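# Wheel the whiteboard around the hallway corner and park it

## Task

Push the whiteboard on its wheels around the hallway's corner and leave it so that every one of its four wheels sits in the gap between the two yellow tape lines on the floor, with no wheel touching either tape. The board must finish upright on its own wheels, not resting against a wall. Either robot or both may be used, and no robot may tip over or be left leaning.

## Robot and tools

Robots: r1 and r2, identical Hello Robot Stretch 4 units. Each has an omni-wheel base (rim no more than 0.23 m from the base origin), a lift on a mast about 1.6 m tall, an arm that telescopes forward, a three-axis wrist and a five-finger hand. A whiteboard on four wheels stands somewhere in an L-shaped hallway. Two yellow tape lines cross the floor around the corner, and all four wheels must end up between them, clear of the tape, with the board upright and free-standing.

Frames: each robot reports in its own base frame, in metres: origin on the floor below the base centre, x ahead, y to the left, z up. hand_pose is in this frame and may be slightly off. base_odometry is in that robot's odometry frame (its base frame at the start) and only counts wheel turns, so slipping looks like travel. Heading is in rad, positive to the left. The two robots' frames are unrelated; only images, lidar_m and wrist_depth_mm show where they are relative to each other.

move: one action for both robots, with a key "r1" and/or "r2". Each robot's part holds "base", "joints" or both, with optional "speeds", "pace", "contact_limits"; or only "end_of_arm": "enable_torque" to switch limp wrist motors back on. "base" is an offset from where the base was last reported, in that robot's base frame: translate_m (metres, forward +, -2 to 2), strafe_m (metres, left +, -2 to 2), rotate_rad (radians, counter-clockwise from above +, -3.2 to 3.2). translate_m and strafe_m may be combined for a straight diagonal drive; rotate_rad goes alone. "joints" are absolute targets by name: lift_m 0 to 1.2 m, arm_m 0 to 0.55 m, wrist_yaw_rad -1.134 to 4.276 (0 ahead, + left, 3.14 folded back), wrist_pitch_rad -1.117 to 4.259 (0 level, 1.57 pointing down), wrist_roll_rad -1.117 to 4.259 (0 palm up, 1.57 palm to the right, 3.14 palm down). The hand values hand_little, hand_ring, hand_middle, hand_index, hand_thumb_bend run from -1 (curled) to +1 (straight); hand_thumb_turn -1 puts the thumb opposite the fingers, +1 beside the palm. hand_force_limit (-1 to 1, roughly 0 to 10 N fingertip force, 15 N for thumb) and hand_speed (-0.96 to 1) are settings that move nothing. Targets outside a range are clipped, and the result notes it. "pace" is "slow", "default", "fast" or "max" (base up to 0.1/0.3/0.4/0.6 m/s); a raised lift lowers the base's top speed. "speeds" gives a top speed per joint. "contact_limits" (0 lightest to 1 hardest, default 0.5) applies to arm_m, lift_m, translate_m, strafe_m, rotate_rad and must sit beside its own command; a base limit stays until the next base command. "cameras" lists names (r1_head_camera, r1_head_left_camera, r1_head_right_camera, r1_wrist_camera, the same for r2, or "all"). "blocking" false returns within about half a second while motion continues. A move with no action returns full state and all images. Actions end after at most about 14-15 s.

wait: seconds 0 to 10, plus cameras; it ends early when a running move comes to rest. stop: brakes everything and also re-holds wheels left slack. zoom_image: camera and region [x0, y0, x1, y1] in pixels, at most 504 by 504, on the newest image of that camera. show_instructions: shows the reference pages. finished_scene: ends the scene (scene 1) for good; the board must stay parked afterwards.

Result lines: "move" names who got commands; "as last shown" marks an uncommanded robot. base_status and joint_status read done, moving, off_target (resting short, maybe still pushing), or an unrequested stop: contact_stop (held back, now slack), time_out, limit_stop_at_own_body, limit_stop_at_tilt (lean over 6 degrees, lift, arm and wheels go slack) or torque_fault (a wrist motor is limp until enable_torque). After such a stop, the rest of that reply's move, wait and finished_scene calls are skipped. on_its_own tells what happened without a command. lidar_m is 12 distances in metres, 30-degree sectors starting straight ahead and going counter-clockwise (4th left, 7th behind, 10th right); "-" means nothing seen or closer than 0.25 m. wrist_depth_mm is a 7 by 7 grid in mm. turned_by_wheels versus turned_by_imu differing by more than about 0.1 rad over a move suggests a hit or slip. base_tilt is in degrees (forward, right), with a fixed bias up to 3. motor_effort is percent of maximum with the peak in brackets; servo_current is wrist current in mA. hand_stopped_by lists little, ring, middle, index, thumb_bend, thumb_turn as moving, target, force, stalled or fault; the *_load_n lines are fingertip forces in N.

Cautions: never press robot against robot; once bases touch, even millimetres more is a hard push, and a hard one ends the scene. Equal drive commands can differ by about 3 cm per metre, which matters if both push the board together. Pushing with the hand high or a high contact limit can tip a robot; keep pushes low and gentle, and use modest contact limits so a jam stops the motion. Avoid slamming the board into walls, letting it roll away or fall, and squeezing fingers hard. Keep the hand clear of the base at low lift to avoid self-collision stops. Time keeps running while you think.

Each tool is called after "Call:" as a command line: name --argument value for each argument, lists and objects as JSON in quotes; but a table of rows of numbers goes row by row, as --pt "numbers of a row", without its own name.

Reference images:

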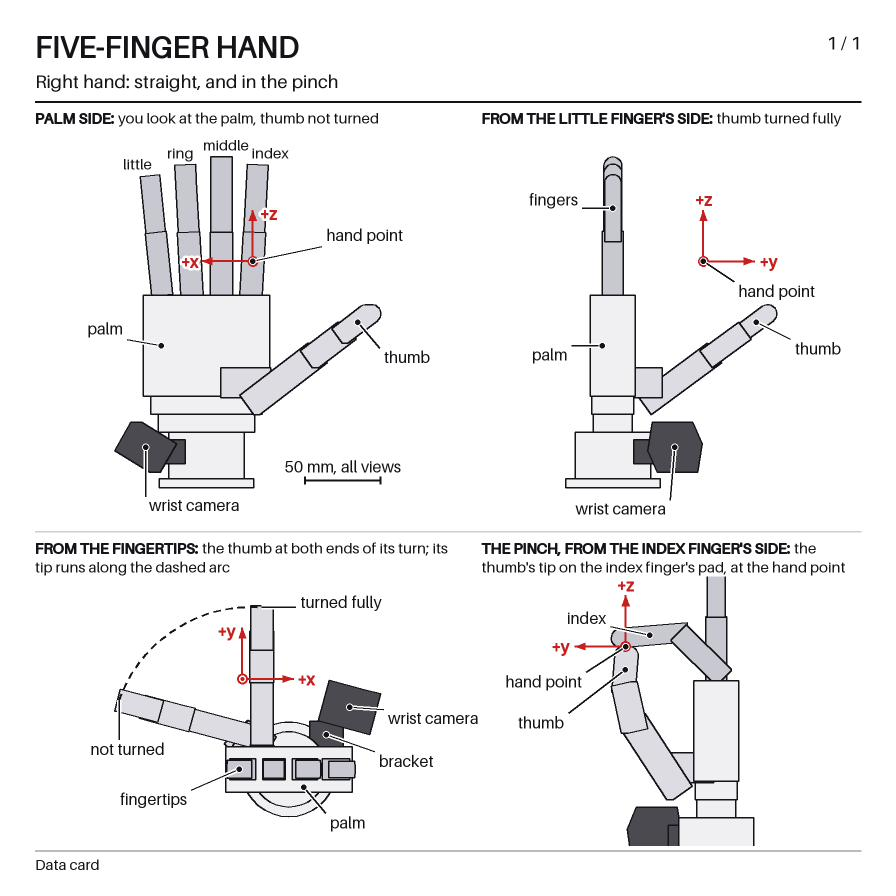

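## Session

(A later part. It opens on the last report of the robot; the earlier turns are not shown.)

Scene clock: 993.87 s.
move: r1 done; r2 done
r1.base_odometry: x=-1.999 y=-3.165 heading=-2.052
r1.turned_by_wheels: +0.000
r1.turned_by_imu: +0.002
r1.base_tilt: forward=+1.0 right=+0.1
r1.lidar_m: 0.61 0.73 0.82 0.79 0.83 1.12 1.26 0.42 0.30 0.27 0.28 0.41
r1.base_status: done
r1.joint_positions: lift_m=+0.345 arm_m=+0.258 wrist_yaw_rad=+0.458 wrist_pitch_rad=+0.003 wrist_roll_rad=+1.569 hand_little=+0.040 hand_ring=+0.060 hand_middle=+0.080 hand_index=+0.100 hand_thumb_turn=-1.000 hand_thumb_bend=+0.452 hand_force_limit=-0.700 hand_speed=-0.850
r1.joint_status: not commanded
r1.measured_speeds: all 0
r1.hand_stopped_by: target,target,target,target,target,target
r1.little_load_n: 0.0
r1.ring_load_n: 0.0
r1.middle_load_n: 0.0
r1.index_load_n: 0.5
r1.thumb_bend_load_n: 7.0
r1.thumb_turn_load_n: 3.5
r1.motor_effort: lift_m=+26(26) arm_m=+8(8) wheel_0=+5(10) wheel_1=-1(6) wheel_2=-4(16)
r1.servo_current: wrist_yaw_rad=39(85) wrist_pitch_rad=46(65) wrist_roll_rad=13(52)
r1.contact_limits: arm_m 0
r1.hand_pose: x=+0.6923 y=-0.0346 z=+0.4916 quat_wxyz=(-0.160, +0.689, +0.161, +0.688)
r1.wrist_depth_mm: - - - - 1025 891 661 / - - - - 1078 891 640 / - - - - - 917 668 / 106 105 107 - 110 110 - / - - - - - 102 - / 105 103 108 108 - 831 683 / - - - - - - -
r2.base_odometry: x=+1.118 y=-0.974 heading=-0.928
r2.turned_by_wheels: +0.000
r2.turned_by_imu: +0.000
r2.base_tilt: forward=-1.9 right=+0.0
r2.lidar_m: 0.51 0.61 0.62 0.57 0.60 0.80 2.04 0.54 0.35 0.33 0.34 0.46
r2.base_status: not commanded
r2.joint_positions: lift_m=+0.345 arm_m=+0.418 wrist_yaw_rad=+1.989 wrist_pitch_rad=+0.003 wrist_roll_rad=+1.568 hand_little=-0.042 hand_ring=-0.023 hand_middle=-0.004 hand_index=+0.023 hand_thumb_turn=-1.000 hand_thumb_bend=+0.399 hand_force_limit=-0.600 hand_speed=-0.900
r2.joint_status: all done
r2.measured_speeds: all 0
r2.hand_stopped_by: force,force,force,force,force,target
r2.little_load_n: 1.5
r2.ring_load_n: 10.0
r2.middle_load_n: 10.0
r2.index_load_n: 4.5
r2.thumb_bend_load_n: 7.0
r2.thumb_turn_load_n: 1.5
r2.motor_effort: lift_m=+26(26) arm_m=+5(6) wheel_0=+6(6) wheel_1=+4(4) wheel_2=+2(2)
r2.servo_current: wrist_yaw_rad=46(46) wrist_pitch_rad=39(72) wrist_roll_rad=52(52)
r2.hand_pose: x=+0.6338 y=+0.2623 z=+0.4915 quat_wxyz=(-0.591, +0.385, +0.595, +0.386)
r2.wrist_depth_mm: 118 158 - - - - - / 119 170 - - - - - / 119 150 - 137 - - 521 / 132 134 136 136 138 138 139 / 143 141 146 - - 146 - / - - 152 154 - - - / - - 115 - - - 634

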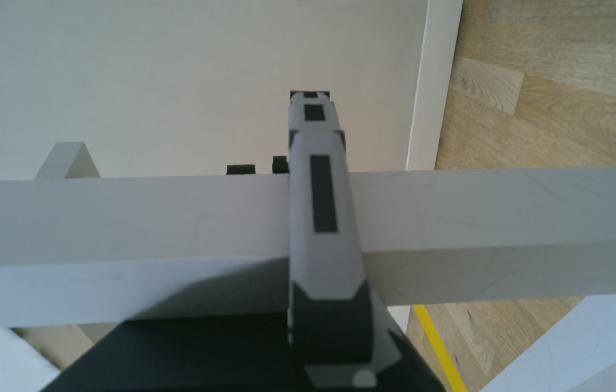

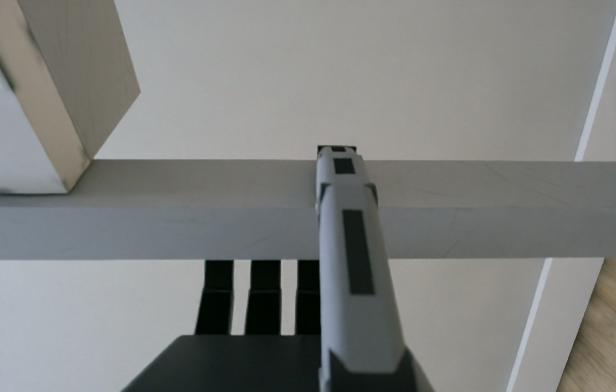

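Call:
move --cameras '["r1_wrist_camera","r2_wrist_camera","r1_head_camera","r2_head_right_camera"]' --r1 '{"base":{"translate_m":0.16,"strafe_m":0.02},"pace":"slow"}' --r2 '{"base":{"translate_m":-0.04,"strafe_m":-0.01},"joints":{"wrist_yaw_rad":2.105},"pace":"slow","speeds":{"wrist_yaw_rad":0.1}}'

Call:
zoom_image --camera "r1_head_camera" --region '[0, 220, 280, 540]'

Call:
zoom_image --camera "r2_head_right_camera" --region '[110, 220, 290, 450]'

Scene clock: 1008.60 s.
move: r1 done; r2 done
r1.base_odometry: x=-2.056 y=-3.316 heading=-2.053
r1.turned_by_wheels: -0.001
r1.turned_by_imu: -0.003
r1.base_tilt: forward=+1.1 right=+0.1
r1.lidar_m: 0.62 0.70 0.82 0.77 0.81 1.08 1.37 0.44 0.31 0.28 0.30 0.40
r1.base_status: done
r1.joint_positions: lift_m=+0.345 arm_m=+0.258 wrist_yaw_rad=+0.455 wrist_pitch_rad=+0.003 wrist_roll_rad=+1.569 hand_little=+0.040 hand_ring=+0.060 hand_middle=+0.080 hand_index=+0.100 hand_thumb_turn=-1.000 hand_thumb_bend=+0.452 hand_force_limit=-0.700 hand_speed=-0.850
r1.joint_status: not commanded
r1.measured_speeds: all 0
r1.hand_stopped_by: target,target,target,target,target,target
r1.little_load_n: 0.0
r1.ring_load_n: 0.0
r1.middle_load_n: 0.0
r1.index_load_n: 0.0
r1.thumb_bend_load_n: 5.5
r1.thumb_turn_load_n: 4.0
r1.motor_effort: lift_m=+26(26) arm_m=+8(8) wheel_0=-3(9) wheel_1=+2(8) wheel_2=-9(14)
r1.servo_current: wrist_yaw_rad=39(52) wrist_pitch_rad=39(72) wrist_roll_rad=13(59)
r1.contact_limits: arm_m 0
r1.hand_pose: x=+0.6922 y=-0.0353 z=+0.4916 quat_wxyz=(-0.159, +0.690, +0.160, +0.688)
r1.wrist_depth_mm: - - - - - 854 661 / - - - - - 904 640 / - - - - - 904 668 / 107 104 110 - 115 110 - / - - - - - 102 - / 105 103 106 109 - 831 654 / - - - - - - 715
r2.base_odometry: x=+1.086 y=-0.948 heading=-0.928
r2.turned_by_wheels: +0.000
r2.turned_by_imu: -0.002
r2.base_tilt: forward=-1.9 right=+0.1
r2.lidar_m: 0.54 0.61 0.63 0.57 0.60 0.82 2.05 0.51 0.35 0.30 0.33 0.47
r2.base_status: done
r2.joint_positions: lift_m=+0.345 arm_m=+0.418 wrist_yaw_rad=+2.102 wrist_pitch_rad=+0.003 wrist_roll_rad=+1.568 hand_little=-0.043 hand_ring=-0.023 hand_middle=-0.005 hand_index=+0.023 hand_thumb_turn=-1.000 hand_thumb_bend=+0.400 hand_force_limit=-0.600 hand_speed=-0.900
r2.joint_status: all done
r2.measured_speeds: all 0
r2.hand_stopped_by: force,force,force,force,force,target
r2.little_load_n: 0.0
r2.ring_load_n: 5.0
r2.middle_load_n: 5.5
r2.index_load_n: 0.5
r2.thumb_bend_load_n: 11.5
r2.thumb_turn_load_n: 3.0
r2.motor_effort: lift_m=+26(27) arm_m=+5(6) wheel_0=-4(13) wheel_1=-4(8) wheel_2=+2(9)
r2.servo_current: wrist_yaw_rad=39(202) wrist_pitch_rad=52(78) wrist_roll_rad=46(78)
r2.hand_pose: x=+0.6041 y=+0.2657 z=+0.4915 quat_wxyz=(-0.612, +0.351, +0.615, +0.352)
r2.wrist_depth_mm: 117 156 - - - - - / 117 168 - - - - - / 121 146 - 134 - - 535 / 130 134 136 136 140 138 138 / 145 143 147 149 - 146 151 / - - 153 154 - - 634 / - - 115 - - - 661
pictures: r1_head_camera, r1_wrist_camera, r2_head_right_camera, r2_wrist_camera

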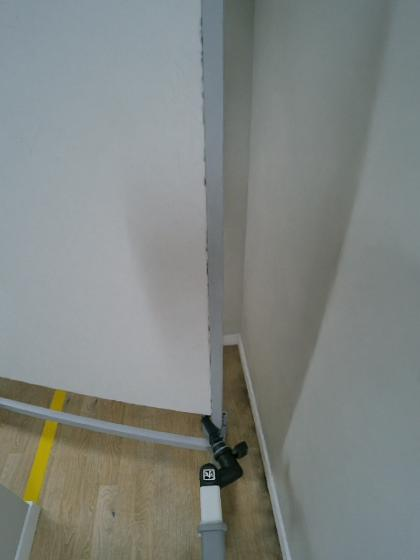

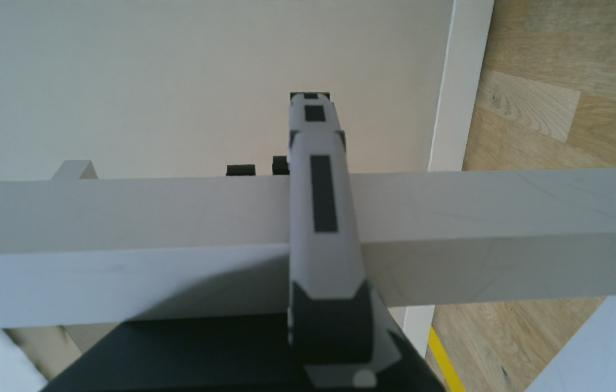

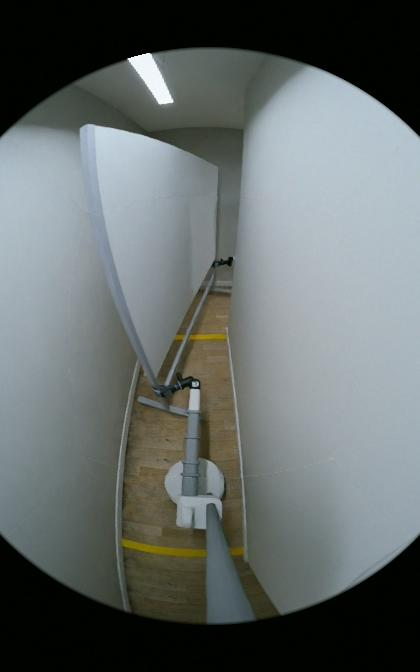

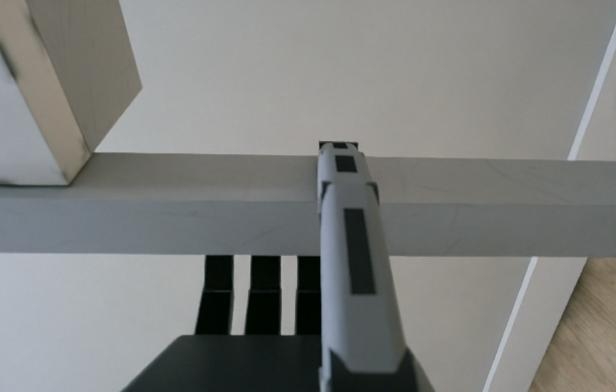

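Scaled by 1.575 from the camera's image (finer frame: 1200x1600).

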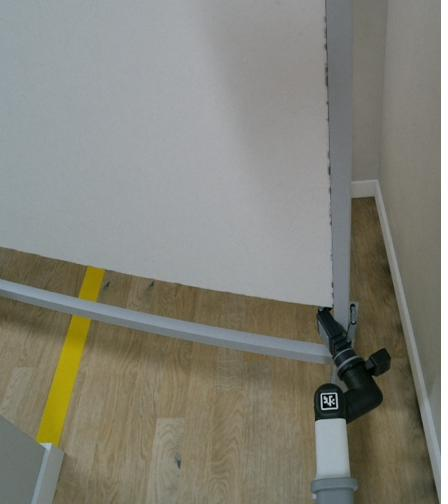

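Scaled by 2.191 from the camera's image (finer frame: 600x960).

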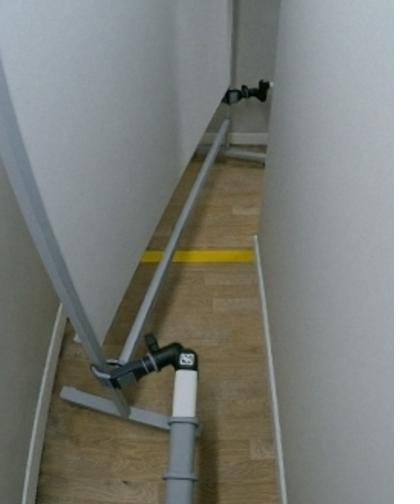

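Call:
move --cameras '["r1_wrist_camera","r2_wrist_camera","r1_head_camera","r2_head_camera"]' --r1 '{"base":{"translate_m":0.12,"strafe_m":0.012},"pace":"slow"}' --r2 '{"base":{"translate_m":-0.017,"strafe_m":-0.015},"joints":{"wrist_yaw_rad":2.2},"pace":"slow","speeds":{"wrist_yaw_rad":0.1}}'

Call:
zoom_image --camera "r1_head_camera" --region '[0, 220, 280, 540]'

Scene clock: 1038.90 s.
move: r1 done; r2 done
r1.base_odometry: x=-2.101 y=-3.428 heading=-2.053
r1.turned_by_wheels: -0.001
r1.turned_by_imu: -0.001
r1.base_tilt: forward=+1.1 right=+0.1
r1.lidar_m: 0.61 0.67 0.80 0.76 0.79 1.07 1.35 0.46 0.31 0.30 0.31 0.41
r1.base_status: done
r1.joint_positions: lift_m=+0.345 arm_m=+0.258 wrist_yaw_rad=+0.458 wrist_pitch_rad=+0.003 wrist_roll_rad=+1.569 hand_little=+0.040 hand_ring=+0.060 hand_middle=+0.080 hand_index=+0.100 hand_thumb_turn=-1.000 hand_thumb_bend=+0.452 hand_force_limit=-0.700 hand_speed=-0.850
r1.joint_status: not commanded
r1.measured_speeds: all 0
r1.hand_stopped_by: target,target,target,target,target,target
r1.little_load_n: 0.0
r1.ring_load_n: 0.0
r1.middle_load_n: 0.0
r1.index_load_n: 0.0
r1.thumb_bend_load_n: 4.0
r1.thumb_turn_load_n: 3.0
r1.motor_effort: lift_m=+26(26) arm_m=+8(8) wheel_0=-1(8) wheel_1=+2(7) wheel_2=-7(16)
r1.servo_current: wrist_yaw_rad=46(59) wrist_pitch_rad=39(65) wrist_roll_rad=33(59)
r1.contact_limits: arm_m 0
r1.hand_pose: x=+0.6923 y=-0.0345 z=+0.4916 quat_wxyz=(-0.160, +0.689, +0.161, +0.688)
r1.wrist_depth_mm: - - - - - 768 661 / - - - - - 809 634 / - - - - - 866 668 / 108 106 111 - 114 110 - / - - - - 105 103 - / 104 104 107 109 - 831 654 / - - - - - - 715
r2.base_odometry: x=+1.064 y=-0.943 heading=-0.928
r2.turned_by_wheels: +0.000
r2.turned_by_imu: +0.001
r2.base_tilt: forward=-1.9 right=+0.1
r2.lidar_m: 0.51 0.57 0.65 0.60 0.63 0.84 2.05 0.45 0.33 0.30 0.31 0.42
r2.base_status: done
r2.joint_positions: lift_m=+0.345 arm_m=+0.418 wrist_yaw_rad=+2.197 wrist_pitch_rad=+0.003 wrist_roll_rad=+1.568 hand_little=-0.043 hand_ring=-0.023 hand_middle=-0.005 hand_index=+0.023 hand_thumb_turn=-1.000 hand_thumb_bend=+0.400 hand_force_limit=-0.600 hand_speed=-0.900
r2.joint_status: all done
r2.measured_speeds: all 0
r2.hand_stopped_by: force,force,force,force,force,target
r2.little_load_n: 0.0
r2.ring_load_n: 5.5
r2.middle_load_n: 6.5
r2.index_load_n: 0.0
r2.thumb_bend_load_n: 12.0
r2.thumb_turn_load_n: 3.0
r2.motor_effort: lift_m=+26(27) arm_m=+5(6) wheel_0=+0(8) wheel_1=-2(7) wheel_2=+4(10)
r2.servo_current: wrist_yaw_rad=39(169) wrist_pitch_rad=39(72) wrist_roll_rad=39(72)
r2.hand_pose: x=+0.5788 y=+0.2659 z=+0.4915 quat_wxyz=(-0.628, +0.321, +0.631, +0.322)
r2.wrist_depth_mm: 117 156 - - - - - / 118 168 - - - - - / 121 147 - 133 - - 549 / 130 134 136 136 138 138 139 / 146 143 148 145 - 147 153 / - - 153 154 - - 668 / - - 115 - - - 691
pictures: r1_head_camera, r1_wrist_camera, r2_head_camera, r2_wrist_camera

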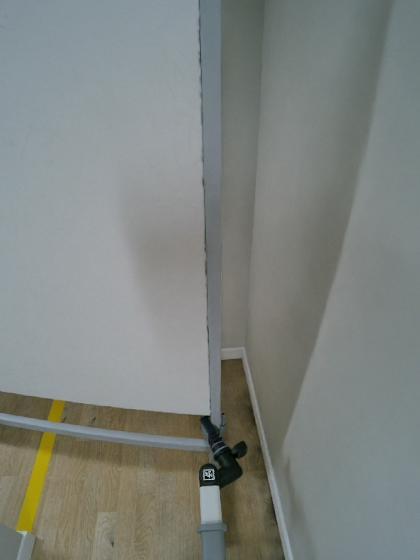

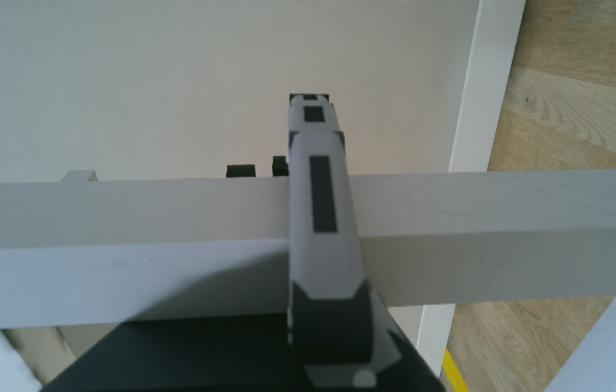

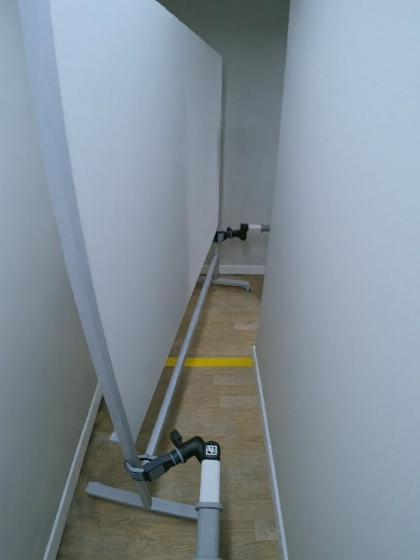

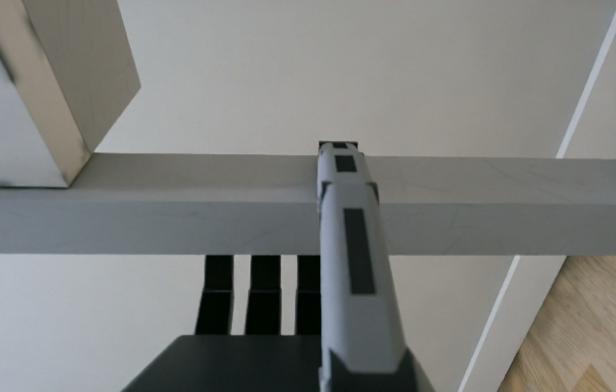

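Scaled by 1.575 from the camera's image (finer frame: 1200x1600).

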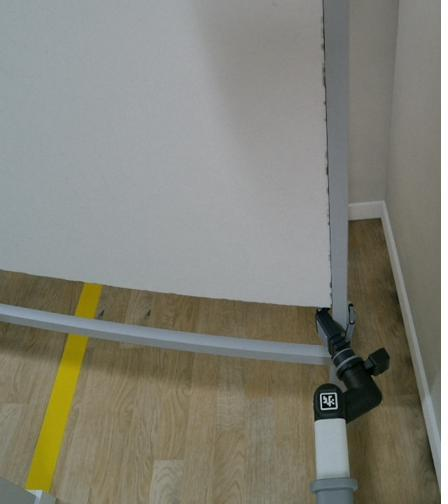

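Call:
move --cameras '["r1_wrist_camera","r2_wrist_camera","r1_head_camera","r2_head_camera"]' --r1 '{"base":{"translate_m":0.1,"strafe_m":0.014},"pace":"slow"}' --r2 '{"base":{"translate_m":-0.005,"strafe_m":-0.01},"joints":{"wrist_yaw_rad":2.275},"pace":"slow","speeds":{"wrist_yaw_rad":0.1}}'

Call:
zoom_image --camera "r1_head_camera" --region '[0, 220, 280, 540]'

Scene clock: 1052.93 s.
move: r1 done; r2 done
r1.base_odometry: x=-2.135 y=-3.522 heading=-2.054
r1.turned_by_wheels: -0.001
r1.turned_by_imu: -0.001
r1.base_tilt: forward=+1.1 right=+0.1
r1.lidar_m: 0.62 0.66 0.79 0.75 0.78 1.04 1.42 0.48 0.33 0.29 0.33 0.44
r1.base_status: done
r1.joint_positions: lift_m=+0.345 arm_m=+0.258 wrist_yaw_rad=+0.457 wrist_pitch_rad=+0.003 wrist_roll_rad=+1.569 hand_little=+0.040 hand_ring=+0.060 hand_middle=+0.080 hand_index=+0.100 hand_thumb_turn=-1.000 hand_thumb_bend=+0.451 hand_force_limit=-0.700 hand_speed=-0.850
r1.joint_status: not commanded
r1.measured_speeds: all 0
r1.hand_stopped_by: target,target,target,target,target,target
r1.little_load_n: 0.0
r1.ring_load_n: 0.0
r1.middle_load_n: 0.0
r1.index_load_n: 0.0
r1.thumb_bend_load_n: 4.0
r1.thumb_turn_load_n: 2.5
r1.motor_effort: lift_m=+26(26) arm_m=+8(8) wheel_0=-2(7) wheel_1=+2(7) wheel_2=-8(16)
r1.servo_current: wrist_yaw_rad=46(52) wrist_pitch_rad=46(59) wrist_roll_rad=13(46)
r1.contact_limits: arm_m 0
r1.hand_pose: x=+0.6923 y=-0.0349 z=+0.4916 quat_wxyz=(-0.159, +0.690, +0.161, +0.688)
r1.wrist_depth_mm: - - - - - 683 634 / - - - - - 723 661 / - - - - - 778 668 / 110 111 113 - 115 115 - / - - - - 106 105 - / 104 104 107 109 - 831 654 / - - - - - - 683
r2.base_odometry: x=+1.053 y=-0.945 heading=-0.928
r2.turned_by_wheels: +0.000
r2.turned_by_imu: +0.000
r2.base_tilt: forward=-1.8 right=+0.0
r2.lidar_m: 0.51 0.55 0.65 0.59 0.63 0.88 2.05 0.47 0.30 0.29 0.28 0.40
r2.base_status: done
r2.joint_positions: lift_m=+0.345 arm_m=+0.418 wrist_yaw_rad=+2.272 wrist_pitch_rad=+0.003 wrist_roll_rad=+1.568 hand_little=-0.043 hand_ring=-0.023 hand_middle=-0.005 hand_index=+0.023 hand_thumb_turn=-1.000 hand_thumb_bend=+0.400 hand_force_limit=-0.600 hand_speed=-0.900
r2.joint_status: all done
r2.measured_speeds: all 0
r2.hand_stopped_by: force,force,force,force,force,target
r2.little_load_n: 0.0
r2.ring_load_n: 6.0
r2.middle_load_n: 7.0
r2.index_load_n: 0.0
r2.thumb_bend_load_n: 11.5
r2.thumb_turn_load_n: 3.0
r2.motor_effort: lift_m=+26(27) arm_m=+5(6) wheel_0=+0(10) wheel_1=-2(7) wheel_2=+2(9)
r2.servo_current: wrist_yaw_rad=33(156) wrist_pitch_rad=52(78) wrist_roll_rad=52(78)
r2.hand_pose: x=+0.5589 y=+0.2644 z=+0.4915 quat_wxyz=(-0.640, +0.297, +0.643, +0.299)
r2.wrist_depth_mm: 117 157 - - - - - / 118 168 - - - - 535 / 120 147 - 133 - - - / 130 135 137 136 138 139 139 / 146 143 148 145 - 148 609 / - - 153 154 - - 699 / - - 115 - - - 691
pictures: r1_head_camera, r1_wrist_camera, r2_head_camera, r2_wrist_camera

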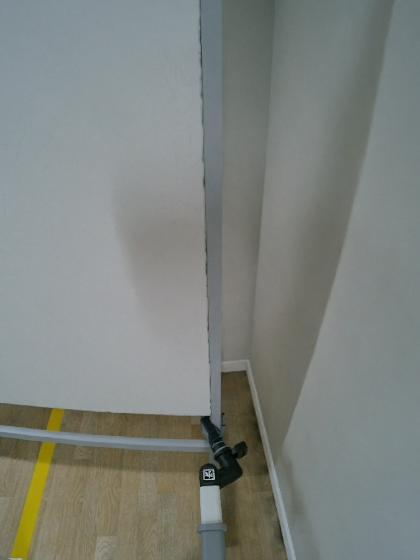

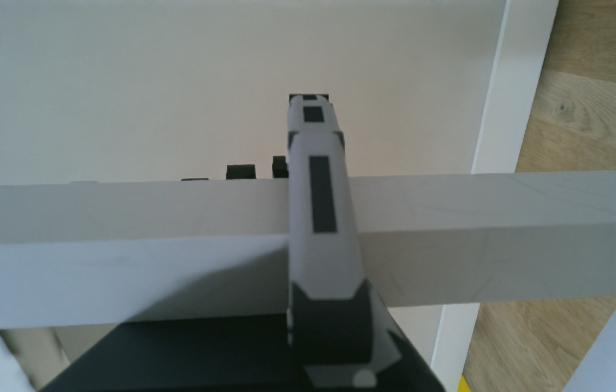

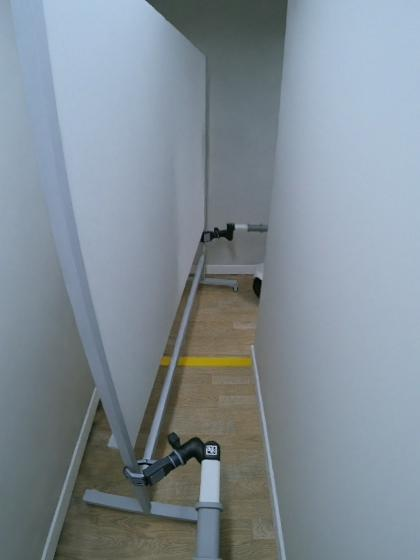

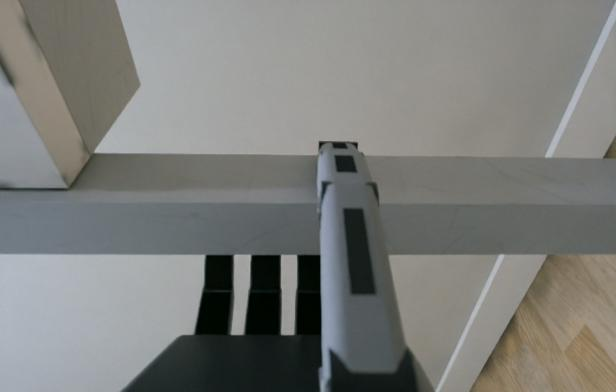

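Scaled by 1.575 from the camera's image (finer frame: 1200x1600).

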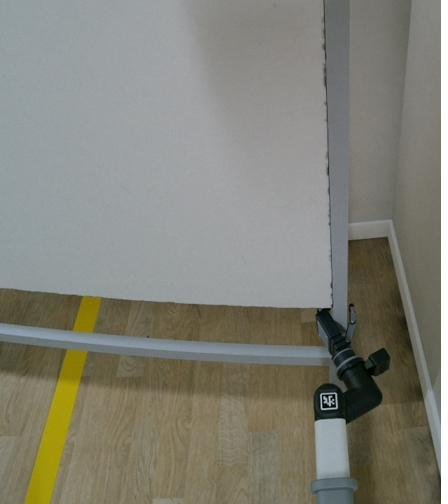

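Call:
move --cameras '["r1_wrist_camera","r2_wrist_camera","r1_head_camera","r2_head_camera"]' --r1 '{"base":{"translate_m":0.09,"strafe_m":0.025},"pace":"slow"}' --r2 '{"base":{"translate_m":-0.012},"joints":{"wrist_yaw_rad":2.345},"pace":"slow","speeds":{"wrist_yaw_rad":0.1}}'

Call:
zoom_image --camera "r1_head_camera" --region '[0, 220, 280, 540]'

Scene clock: 1067.07 s.
move: r1 done; r2 done
r1.base_odometry: x=-2.154 y=-3.613 heading=-2.055
r1.turned_by_wheels: -0.001
r1.turned_by_imu: -0.002
r1.base_tilt: forward=+1.1 right=+0.1
r1.lidar_m: 0.62 0.66 0.92 0.72 0.76 1.03 1.53 0.51 0.34 0.33 0.35 0.48
r1.base_status: done
r1.joint_positions: lift_m=+0.345 arm_m=+0.258 wrist_yaw_rad=+0.456 wrist_pitch_rad=+0.003 wrist_roll_rad=+1.569 hand_little=+0.040 hand_ring=+0.060 hand_middle=+0.080 hand_index=+0.100 hand_thumb_turn=-1.000 hand_thumb_bend=+0.451 hand_force_limit=-0.700 hand_speed=-0.850
r1.joint_status: not commanded
r1.measured_speeds: all 0
r1.hand_stopped_by: target,target,target,target,target,target
r1.little_load_n: 0.0
r1.ring_load_n: 0.0
r1.middle_load_n: 0.0
r1.index_load_n: 0.0
r1.thumb_bend_load_n: 4.0
r1.thumb_turn_load_n: 2.5
r1.motor_effort: lift_m=+26(26) arm_m=+8(8) wheel_0=-1(5) wheel_1=+1(7) wheel_2=-11(14)
r1.servo_current: wrist_yaw_rad=46(59) wrist_pitch_rad=46(65) wrist_roll_rad=20(65)
r1.contact_limits: arm_m 0
r1.hand_pose: x=+0.6922 y=-0.0352 z=+0.4916 quat_wxyz=(-0.159, +0.690, +0.160, +0.688)
r1.wrist_depth_mm: - - - - - - 591 / - - - - - 634 615 / - - - - - 683 640 / 107 113 114 - 116 116 - / - - 102 - 107 106 110 / 103 104 108 109 - 788 654 / - - - - - - 683
r2.base_odometry: x=+1.046 y=-0.936 heading=-0.928
r2.turned_by_wheels: +0.000
r2.turned_by_imu: -0.001
r2.base_tilt: forward=-1.9 right=+0.1
r2.lidar_m: 0.51 0.54 0.67 0.60 0.63 0.88 2.06 0.46 0.31 0.28 0.31 0.45
r2.base_status: done
r2.joint_positions: lift_m=+0.345 arm_m=+0.418 wrist_yaw_rad=+2.342 wrist_pitch_rad=+0.003 wrist_roll_rad=+1.568 hand_little=-0.043 hand_ring=-0.024 hand_middle=-0.005 hand_index=+0.023 hand_thumb_turn=-1.000 hand_thumb_bend=+0.400 hand_force_limit=-0.600 hand_speed=-0.900
r2.joint_status: all done
r2.measured_speeds: all 0
r2.hand_stopped_by: force,force,force,force,force,target
r2.little_load_n: 0.0
r2.ring_load_n: 5.0
r2.middle_load_n: 7.5
r2.index_load_n: 0.0
r2.thumb_bend_load_n: 12.0
r2.thumb_turn_load_n: 3.0
r2.motor_effort: lift_m=+25(26) arm_m=+5(6) wheel_0=-2(7) wheel_1=-4(7) wheel_2=+2(7)
r2.servo_current: wrist_yaw_rad=39(189) wrist_pitch_rad=59(72) wrist_roll_rad=33(59)
r2.hand_pose: x=+0.5405 y=+0.2617 z=+0.4915 quat_wxyz=(-0.650, +0.275, +0.653, +0.276)
r2.wrist_depth_mm: 118 157 - - - - - / 118 168 - - - - 544 / 120 147 - 132 - - - / 131 135 137 137 138 139 139 / 147 144 149 146 - 148 615 / - - 152 154 - 809 707 / - - 116 - - - 699
pictures: r1_head_camera, r1_wrist_camera, r2_head_camera, r2_wrist_camera

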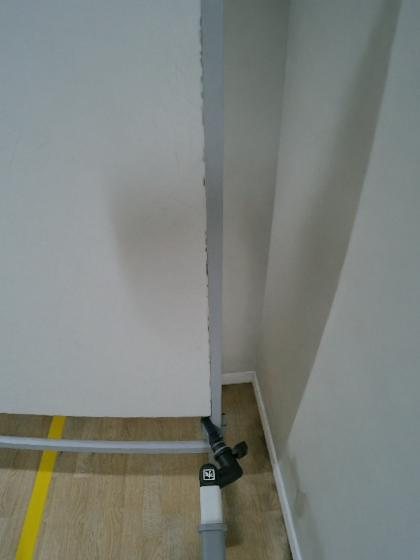

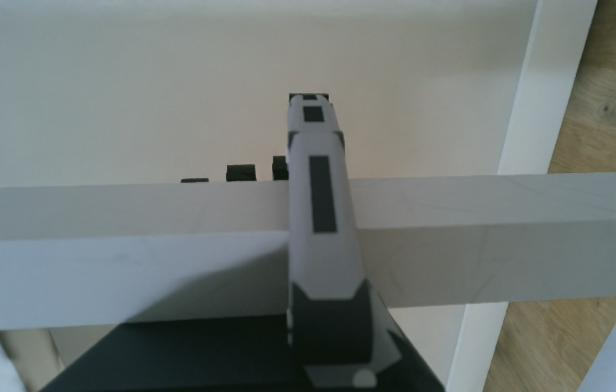

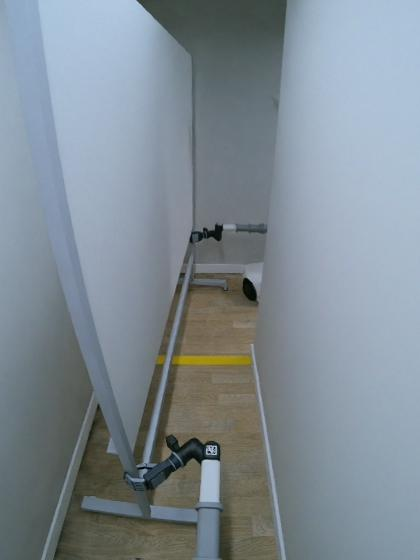

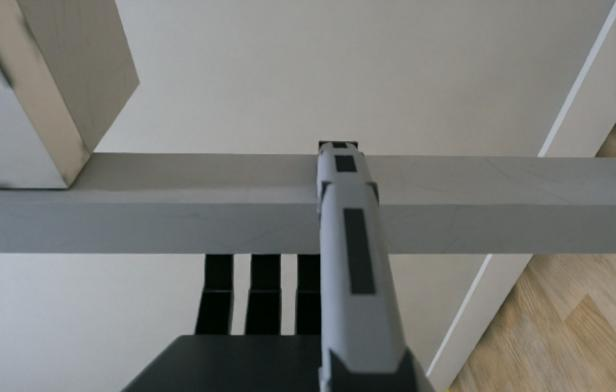

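Scaled by 1.575 from the camera's image (finer frame: 1200x1600).

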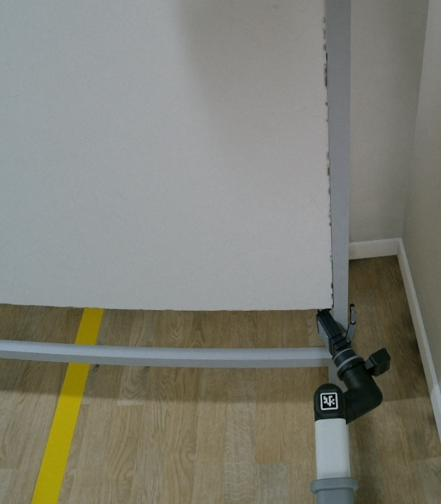

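Call:
move --cameras '["r1_wrist_camera","r2_wrist_camera","r1_head_camera","r2_head_camera"]' --r1 '{"base":{"translate_m":0.015,"strafe_m":0.08},"pace":"slow"}' --r2 '{"base":{"translate_m":-0.08,"strafe_m":0.003},"joints":{"wrist_yaw_rad":2.37},"pace":"slow","speeds":{"wrist_yaw_rad":0.1}}'

Scene clock: 1081.77 s.
move: r1 done; r2 done
r1.base_odometry: x=-2.091 y=-3.664 heading=-2.056
r1.turned_by_wheels: -0.001
r1.turned_by_imu: -0.002
r1.base_tilt: forward=+1.1 right=+0.1
r1.lidar_m: 0.59 0.66 0.90 0.65 0.67 0.93 1.87 0.63 0.44 0.40 0.43 0.57
r1.base_status: done
r1.joint_positions: lift_m=+0.345 arm_m=+0.258 wrist_yaw_rad=+0.452 wrist_pitch_rad=+0.003 wrist_roll_rad=+1.569 hand_little=+0.040 hand_ring=+0.060 hand_middle=+0.080 hand_index=+0.100 hand_thumb_turn=-1.000 hand_thumb_bend=+0.451 hand_force_limit=-0.700 hand_speed=-0.850
r1.joint_status: not commanded
r1.measured_speeds: all 0
r1.hand_stopped_by: target,target,target,target,target,target
r1.little_load_n: 0.0
r1.ring_load_n: 0.0
r1.middle_load_n: 0.0
r1.index_load_n: 0.0
r1.thumb_bend_load_n: 2.0
r1.thumb_turn_load_n: 2.0
r1.motor_effort: lift_m=+26(26) arm_m=+8(8) wheel_0=-10(15) wheel_1=+0(6) wheel_2=-8(14)
r1.servo_current: wrist_yaw_rad=46(65) wrist_pitch_rad=39(65) wrist_roll_rad=26(59)
r1.contact_limits: arm_m 0
r1.hand_pose: x=+0.6921 y=-0.0362 z=+0.4916 quat_wxyz=(-0.158, +0.690, +0.159, +0.688)
r1.wrist_depth_mm: - - - - - - 585 / - - - - - - 615 / - - - - - 661 640 / 107 114 115 - 117 117 - / - - 103 - 107 108 111 / 104 105 109 109 - 788 654 / - - - - - - 683
r2.base_odometry: x=+1.001 y=-0.870 heading=-0.929
r2.turned_by_wheels: -0.001
r2.turned_by_imu: -0.002
r2.base_tilt: forward=-1.8 right=+0.0
r2.lidar_m: 0.51 0.55 0.62 0.58 0.60 0.84 1.96 0.50 0.33 0.30 0.32 0.43
r2.base_status: done
r2.joint_positions: lift_m=+0.345 arm_m=+0.418 wrist_yaw_rad=+2.359 wrist_pitch_rad=+0.003 wrist_roll_rad=+1.568 hand_little=-0.043 hand_ring=-0.024 hand_middle=-0.005 hand_index=+0.023 hand_thumb_turn=-1.000 hand_thumb_bend=+0.400 hand_force_limit=-0.600 hand_speed=-0.900
r2.joint_status: all done
r2.measured_speeds: all 0
r2.hand_stopped_by: force,force,force,force,force,target
r2.little_load_n: 0.0
r2.ring_load_n: 3.0
r2.middle_load_n: 5.0
r2.index_load_n: 0.0
r2.thumb_bend_load_n: 13.5
r2.thumb_turn_load_n: 3.0
r2.motor_effort: lift_m=+26(27) arm_m=+5(6) wheel_0=-6(11) wheel_1=-5(7) wheel_2=+2(8)
r2.servo_current: wrist_yaw_rad=52(104) wrist_pitch_rad=39(65) wrist_roll_rad=33(59)
r2.hand_pose: x=+0.5360 y=+0.2608 z=+0.4915 quat_wxyz=(-0.652, +0.269, +0.655, +0.270)
r2.wrist_depth_mm: 117 157 - - - - - / 118 169 - - - - 539 / 120 148 - 140 - - - / 130 135 136 137 138 139 140 / 146 144 149 146 - 148 615 / - - 152 154 - 809 691 / - - 115 - - - 699
pictures: r1_head_camera, r1_wrist_camera, r2_head_camera, r2_wrist_camera

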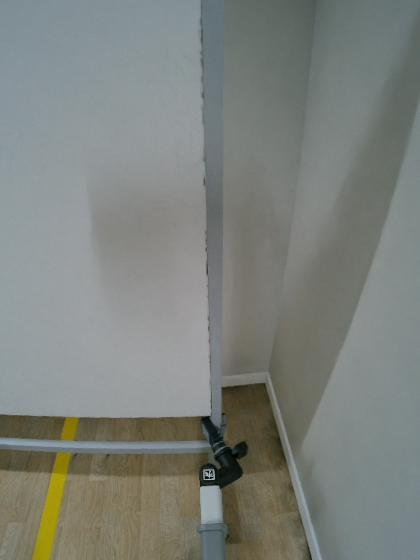

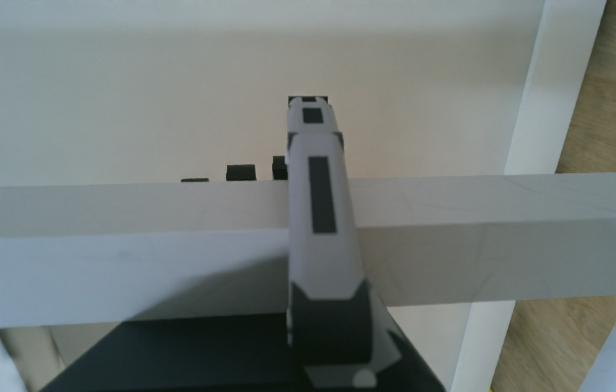

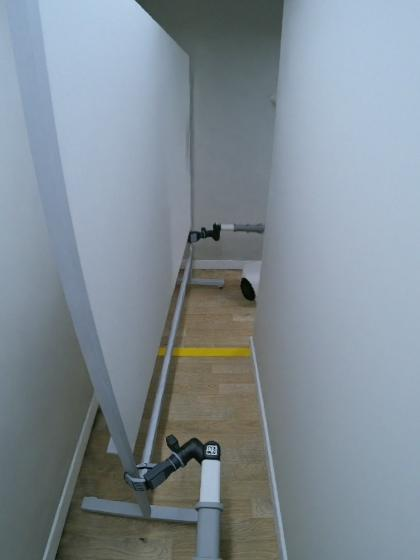

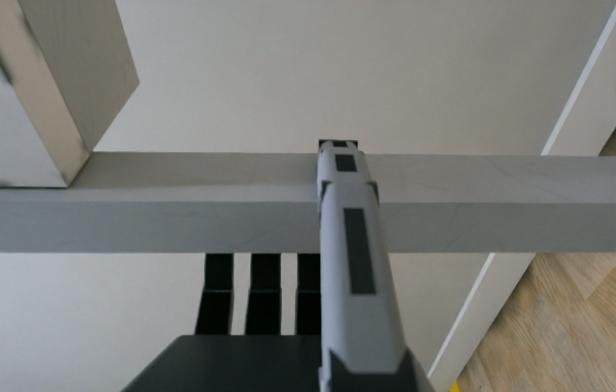

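Call:
move --cameras '[]' --r1 '{"base":{"translate_m":0.005,"strafe_m":0.09},"pace":"slow"}' --r2 '{"base":{"translate_m":-0.07,"strafe_m":0.0},"pace":"slow"}'

Scene clock: 1089.33 s.
move: r1 done; r2 done
r1.base_odometry: x=-2.014 y=-3.710 heading=-2.059
r1.turned_by_wheels: -0.002
r1.turned_by_imu: -0.004
r1.base_tilt: forward=+1.1 right=+0.1
r1.lidar_m: 0.62 0.66 0.62 0.56 0.58 0.80 2.04 0.76 0.52 0.50 0.52 0.71
r1.base_status: done
r1.joint_positions: lift_m=+0.345 arm_m=+0.258 wrist_yaw_rad=+0.449 wrist_pitch_rad=+0.003 wrist_roll_rad=+1.569 hand_little=+0.040 hand_ring=+0.060 hand_middle=+0.080 hand_index=+0.100 hand_thumb_turn=-1.000 hand_thumb_bend=+0.451 hand_force_limit=-0.700 hand_speed=-0.850
r1.joint_status: not commanded
r1.measured_speeds: all 0
r1.hand_stopped_by: target,target,target,target,target,target
r1.little_load_n: 0.0
r1.ring_load_n: 0.0
r1.middle_load_n: 0.0
r1.index_load_n: 0.0
r1.thumb_bend_load_n: 5.5
r1.thumb_turn_load_n: 2.5
r1.motor_effort: lift_m=+26(26) arm_m=+8(8) wheel_0=-15(17) wheel_1=-2(4) wheel_2=-11(13)
r1.servo_current: wrist_yaw_rad=59(65) wrist_pitch_rad=39(65) wrist_roll_rad=33(52)
r1.contact_limits: arm_m 0
r1.hand_pose: x=+0.6920 y=-0.0369 z=+0.4916 quat_wxyz=(-0.157, +0.690, +0.158, +0.689)
r1.wrist_depth_mm: - - - - - - 580 / - - - - - - 603 / - - - - - 640 621 / 107 107 115 - 111 114 - / 105 107 111 112 116 119 - / 113 - 116 - - 788 683 / - - - - - - 683
r2.base_odometry: x=+0.959 y=-0.814 heading=-0.929
r2.turned_by_wheels: +0.000
r2.turned_by_imu: +0.003
r2.base_tilt: forward=-1.9 right=+0.1
r2.lidar_m: 0.53 0.55 0.63 0.59 0.61 0.85 1.90 0.49 0.33 0.29 0.32 0.44
r2.base_status: done
r2.joint_positions: lift_m=+0.345 arm_m=+0.418 wrist_yaw_rad=+2.367 wrist_pitch_rad=+0.003 wrist_roll_rad=+1.568 hand_little=-0.043 hand_ring=-0.023 hand_middle=-0.005 hand_index=+0.023 hand_thumb_turn=-1.000 hand_thumb_bend=+0.400 hand_force_limit=-0.600 hand_speed=-0.900
r2.joint_status: not commanded
r2.measured_speeds: all 0
r2.hand_stopped_by: force,force,force,force,force,target
r2.little_load_n: 0.0
r2.ring_load_n: 5.5
r2.middle_load_n: 8.0
r2.index_load_n: 0.0
r2.thumb_bend_load_n: 11.0
r2.thumb_turn_load_n: 3.0
r2.motor_effort: lift_m=+26(26) arm_m=+5(6) wheel_0=-3(11) wheel_1=-2(9) wheel_2=+2(6)
r2.servo_current: wrist_yaw_rad=33(65) wrist_pitch_rad=33(72) wrist_roll_rad=52(59)
r2.hand_pose: x=+0.5340 y=+0.2604 z=+0.4915 quat_wxyz=(-0.653, +0.267, +0.656, +0.268)
r2.wrist_depth_mm: 118 157 - - - - - / 118 158 - - - - 539 / 118 147 - 133 - - - / 132 135 138 136 138 139 140 / 147 144 150 146 - 148 640 / - - 152 154 - 854 699 / - - 115 - - - 699

Call:
move --cameras '["r1_head_camera","r2_head_camera","r1_wrist_camera"]' --r1 '{"base":{"translate_m":0.0,"strafe_m":0.12},"pace":"slow"}' --r2 '{"base":{"translate_m":-0.11,"strafe_m":0.003},"pace":"slow"}'

Call:
zoom_image --camera "r1_head_camera" --region '[0, 220, 280, 540]'

Scene clock: 1096.63 s.
move: r1 done; r2 done
r1.base_odometry: x=-1.908 y=-3.767 heading=-2.060
r1.turned_by_wheels: -0.002
r1.turned_by_imu: -0.004
r1.base_tilt: forward=+1.1 right=+0.1
r1.lidar_m: 0.64 0.68 0.48 0.44 0.47 0.61 1.59 0.95 0.65 0.62 0.63 0.85
r1.base_status: done
r1.joint_positions: lift_m=+0.345 arm_m=+0.258 wrist_yaw_rad=+0.446 wrist_pitch_rad=+0.003 wrist_roll_rad=+1.569 hand_little=+0.040 hand_ring=+0.060 hand_middle=+0.080 hand_index=+0.100 hand_thumb_turn=-1.000 hand_thumb_bend=+0.452 hand_force_limit=-0.700 hand_speed=-0.850
r1.joint_status: not commanded
r1.measured_speeds: all 0
r1.hand_stopped_by: target,target,target,target,target,target
r1.little_load_n: 0.0
r1.ring_load_n: 0.0
r1.middle_load_n: 0.0
r1.index_load_n: 0.0
r1.thumb_bend_load_n: 6.5
r1.thumb_turn_load_n: 2.0
r1.motor_effort: lift_m=+26(26) arm_m=+8(8) wheel_0=-13(22) wheel_1=-3(3) wheel_2=-8(12)
r1.servo_current: wrist_yaw_rad=91(91) wrist_pitch_rad=52(59) wrist_roll_rad=26(46)
r1.contact_limits: arm_m 0
r1.hand_pose: x=+0.6919 y=-0.0378 z=+0.4916 quat_wxyz=(-0.156, +0.690, +0.157, +0.689)
r1.wrist_depth_mm: - - - - - - 574 / - - - - - - 603 / - 119 120 - 131 133 615 / 109 112 114 - 119 122 - / 116 118 123 - - 723 654 / - - 121 - - 778 683 / - - - - - - 715
r2.base_odometry: x=+0.896 y=-0.724 heading=-0.929
r2.turned_by_wheels: +0.000
r2.turned_by_imu: -0.002
r2.base_tilt: forward=-1.9 right=+0.1
r2.lidar_m: 0.51 0.54 0.61 0.58 0.63 0.82 1.78 0.49 0.34 0.31 0.33 0.43
r2.base_status: done
r2.joint_positions: lift_m=+0.345 arm_m=+0.418 wrist_yaw_rad=+2.368 wrist_pitch_rad=+0.003 wrist_roll_rad=+1.568 hand_little=-0.043 hand_ring=-0.023 hand_middle=-0.005 hand_index=+0.023 hand_thumb_turn=-1.000 hand_thumb_bend=+0.400 hand_force_limit=-0.600 hand_speed=-0.900
r2.joint_status: not commanded
r2.measured_speeds: all 0
r2.hand_stopped_by: force,force,force,force,force,target
r2.little_load_n: 0.0
r2.ring_load_n: 6.0
r2.middle_load_n: 9.0
r2.index_load_n: 0.0
r2.thumb_bend_load_n: 10.5
r2.thumb_turn_load_n: 2.5
r2.motor_effort: lift_m=+26(26) arm_m=+6(6) wheel_0=-4(11) wheel_1=-2(6) wheel_2=+2(7)
r2.servo_current: wrist_yaw_rad=39(52) wrist_pitch_rad=39(65) wrist_roll_rad=59(65)
r2.hand_pose: x=+0.5336 y=+0.2603 z=+0.4915 quat_wxyz=(-0.653, +0.266, +0.656, +0.267)
r2.wrist_depth_mm: 118 157 - - - - - / 118 158 - - - - 535 / 118 147 - 134 - - - / 132 133 138 136 138 139 140 / 147 144 149 146 - 149 634 / - - 152 154 - 866 699 / - - 115 - - - 707
pictures: r1_head_camera, r1_wrist_camera, r2_head_camera

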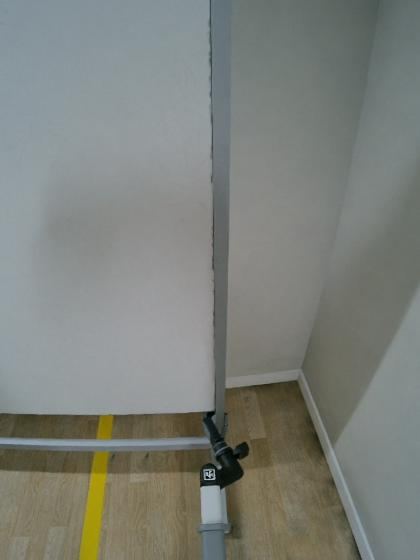

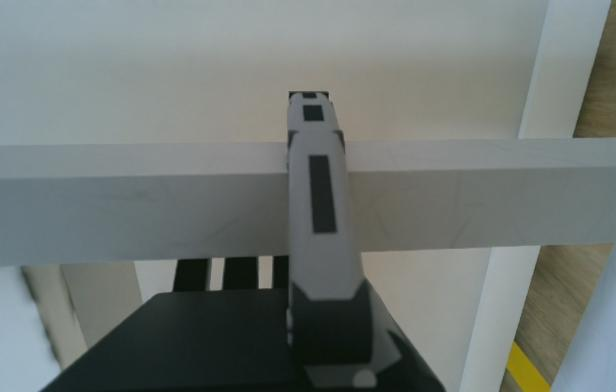

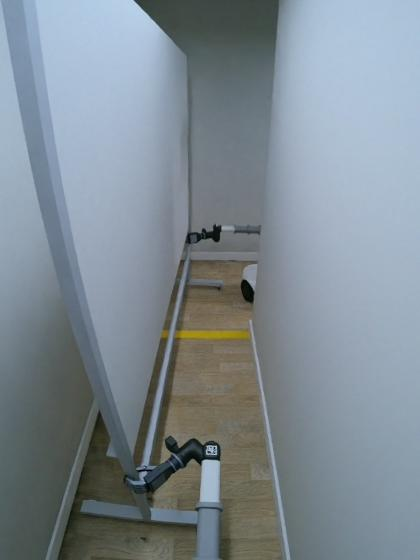

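Scaled by 1.575 from the camera's image (finer frame: 1200x1600).

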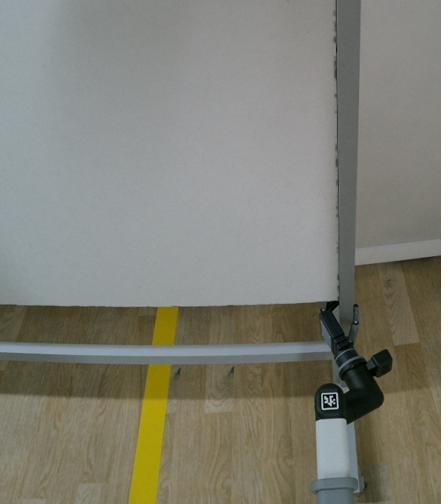

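Call:
move --cameras '["r2_head_left_camera","r2_head_right_camera","r1_head_right_camera","r1_head_left_camera"]'

Call:
zoom_image --camera "r2_head_left_camera" --region '[130, 200, 290, 430]'

Call:
zoom_image --camera "r2_head_right_camera" --region '[110, 200, 270, 430]'

Scene clock: 1111.27 s.
r1.base_odometry: x=-1.908 y=-3.767 heading=-2.060
r1.turned_by_wheels: +0.000
r1.turned_by_imu: +0.000
r1.base_tilt: forward=+1.1 right=+0.1
r1.lidar_m: 0.62 0.68 0.47 0.44 0.45 0.62 1.61 0.92 0.64 0.62 0.64 0.84
r1.base_status: done
r1.joint_positions: lift_m=+0.345 arm_m=+0.258 wrist_yaw_rad=+0.446 wrist_pitch_rad=+0.003 wrist_roll_rad=+1.569 hand_little=+0.040 hand_ring=+0.060 hand_middle=+0.080 hand_index=+0.100 hand_thumb_turn=-1.000 hand_thumb_bend=+0.452 hand_force_limit=-0.700 hand_speed=-0.850
r1.joint_status: not commanded
r1.measured_speeds: all 0
r1.hand_stopped_by: target,target,target,target,target,target
r1.little_load_n: 0.0
r1.ring_load_n: 0.0
r1.middle_load_n: 0.0
r1.index_load_n: 0.0
r1.thumb_bend_load_n: 6.0
r1.thumb_turn_load_n: 2.5
r1.motor_effort: lift_m=+26(26) arm_m=+8(8) wheel_0=-14(22) wheel_1=-3(3) wheel_2=-7(12)
r1.servo_current: wrist_yaw_rad=85(91) wrist_pitch_rad=46(59) wrist_roll_rad=33(46)
r1.contact_limits: arm_m 0
r1.hand_pose: x=+0.6919 y=-0.0378 z=+0.4916 quat_wxyz=(-0.156, +0.690, +0.157, +0.689) (m; r1's base frame)
r1.wrist_depth_mm: - - - - - - 580 / - - - - - - 603 / - 119 120 - 131 133 609 / 109 112 114 - 119 122 - / 117 118 123 - - 723 654 / - - 121 - - 768 683 / - - - - - - 715
r2.base_odometry: x=+0.896 y=-0.724 heading=-0.929
r2.turned_by_wheels: +0.000
r2.turned_by_imu: +0.000
r2.base_tilt: forward=-1.9 right=+0.1
r2.lidar_m: 0.52 0.53 0.62 0.57 0.60 0.84 1.77 0.48 0.35 0.31 0.30 0.46
r2.base_status: done
r2.joint_positions: lift_m=+0.345 arm_m=+0.418 wrist_yaw_rad=+2.368 wrist_pitch_rad=+0.003 wrist_roll_rad=+1.568 hand_little=-0.043 hand_ring=-0.023 hand_middle=-0.005 hand_index=+0.023 hand_thumb_turn=-1.000 hand_thumb_bend=+0.400 hand_force_limit=-0.600 hand_speed=-0.900
r2.joint_status: not commanded
r2.measured_speeds: all 0
r2.hand_stopped_by: force,force,force,force,force,target
r2.little_load_n: 0.0
r2.ring_load_n: 6.0
r2.middle_load_n: 8.5
r2.index_load_n: 0.0
r2.thumb_bend_load_n: 10.5
r2.thumb_turn_load_n: 2.5
r2.motor_effort: lift_m=+26(26) arm_m=+5(6) wheel_0=-4(11) wheel_1=-2(6) wheel_2=+2(7)
r2.servo_current: wrist_yaw_rad=33(52) wrist_pitch_rad=72(65) wrist_roll_rad=26(65)
r2.hand_pose: x=+0.5336 y=+0.2603 z=+0.4915 quat_wxyz=(-0.653, +0.266, +0.656, +0.267) (m; r2's base frame)
r2.wrist_depth_mm: 118 157 - - - - - / 118 158 - - - - 530 / 118 148 - 134 - - - / 132 133 138 136 138 139 139 / 147 144 150 146 - 149 647 / - - 152 154 - 866 699 / - - 115 - - - 699
pictures: r1_head_left_camera, r1_head_right_camera, r2_head_left_camera, r2_head_right_camera

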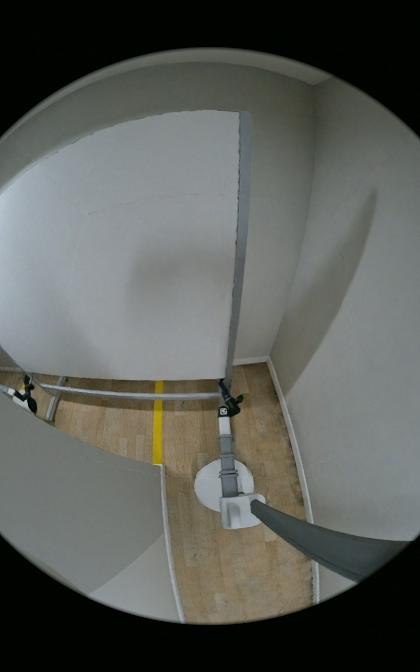

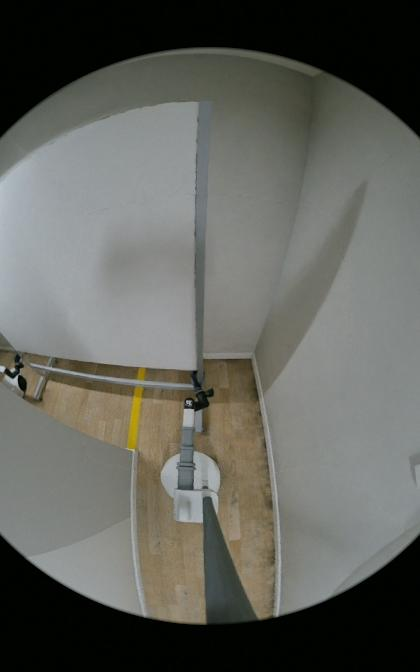

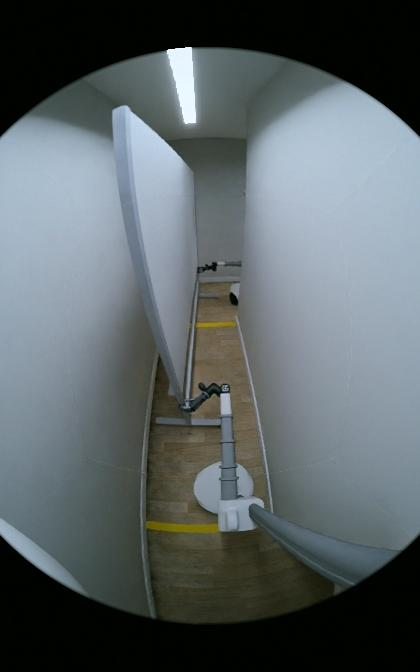

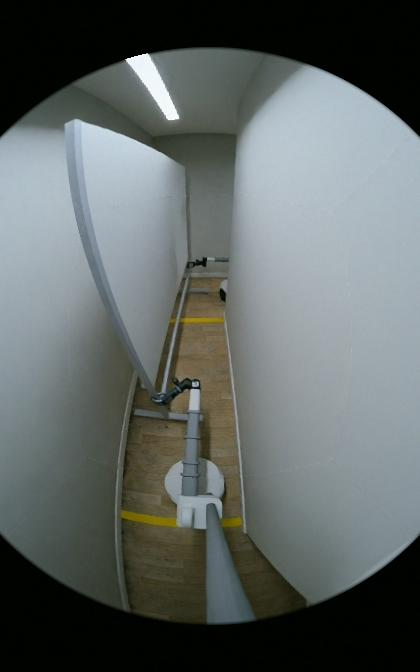

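Scaled by 2.191 from the camera's image (finer frame: 600x960).

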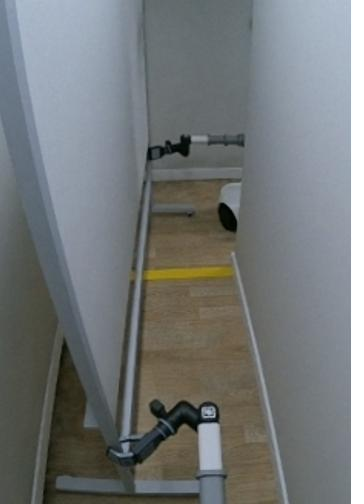

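Scaled by 2.191 from the camera's image (finer frame: 600x960).

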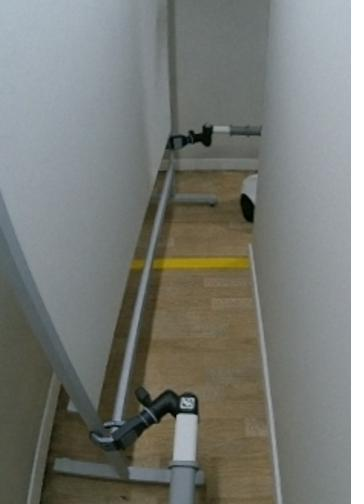

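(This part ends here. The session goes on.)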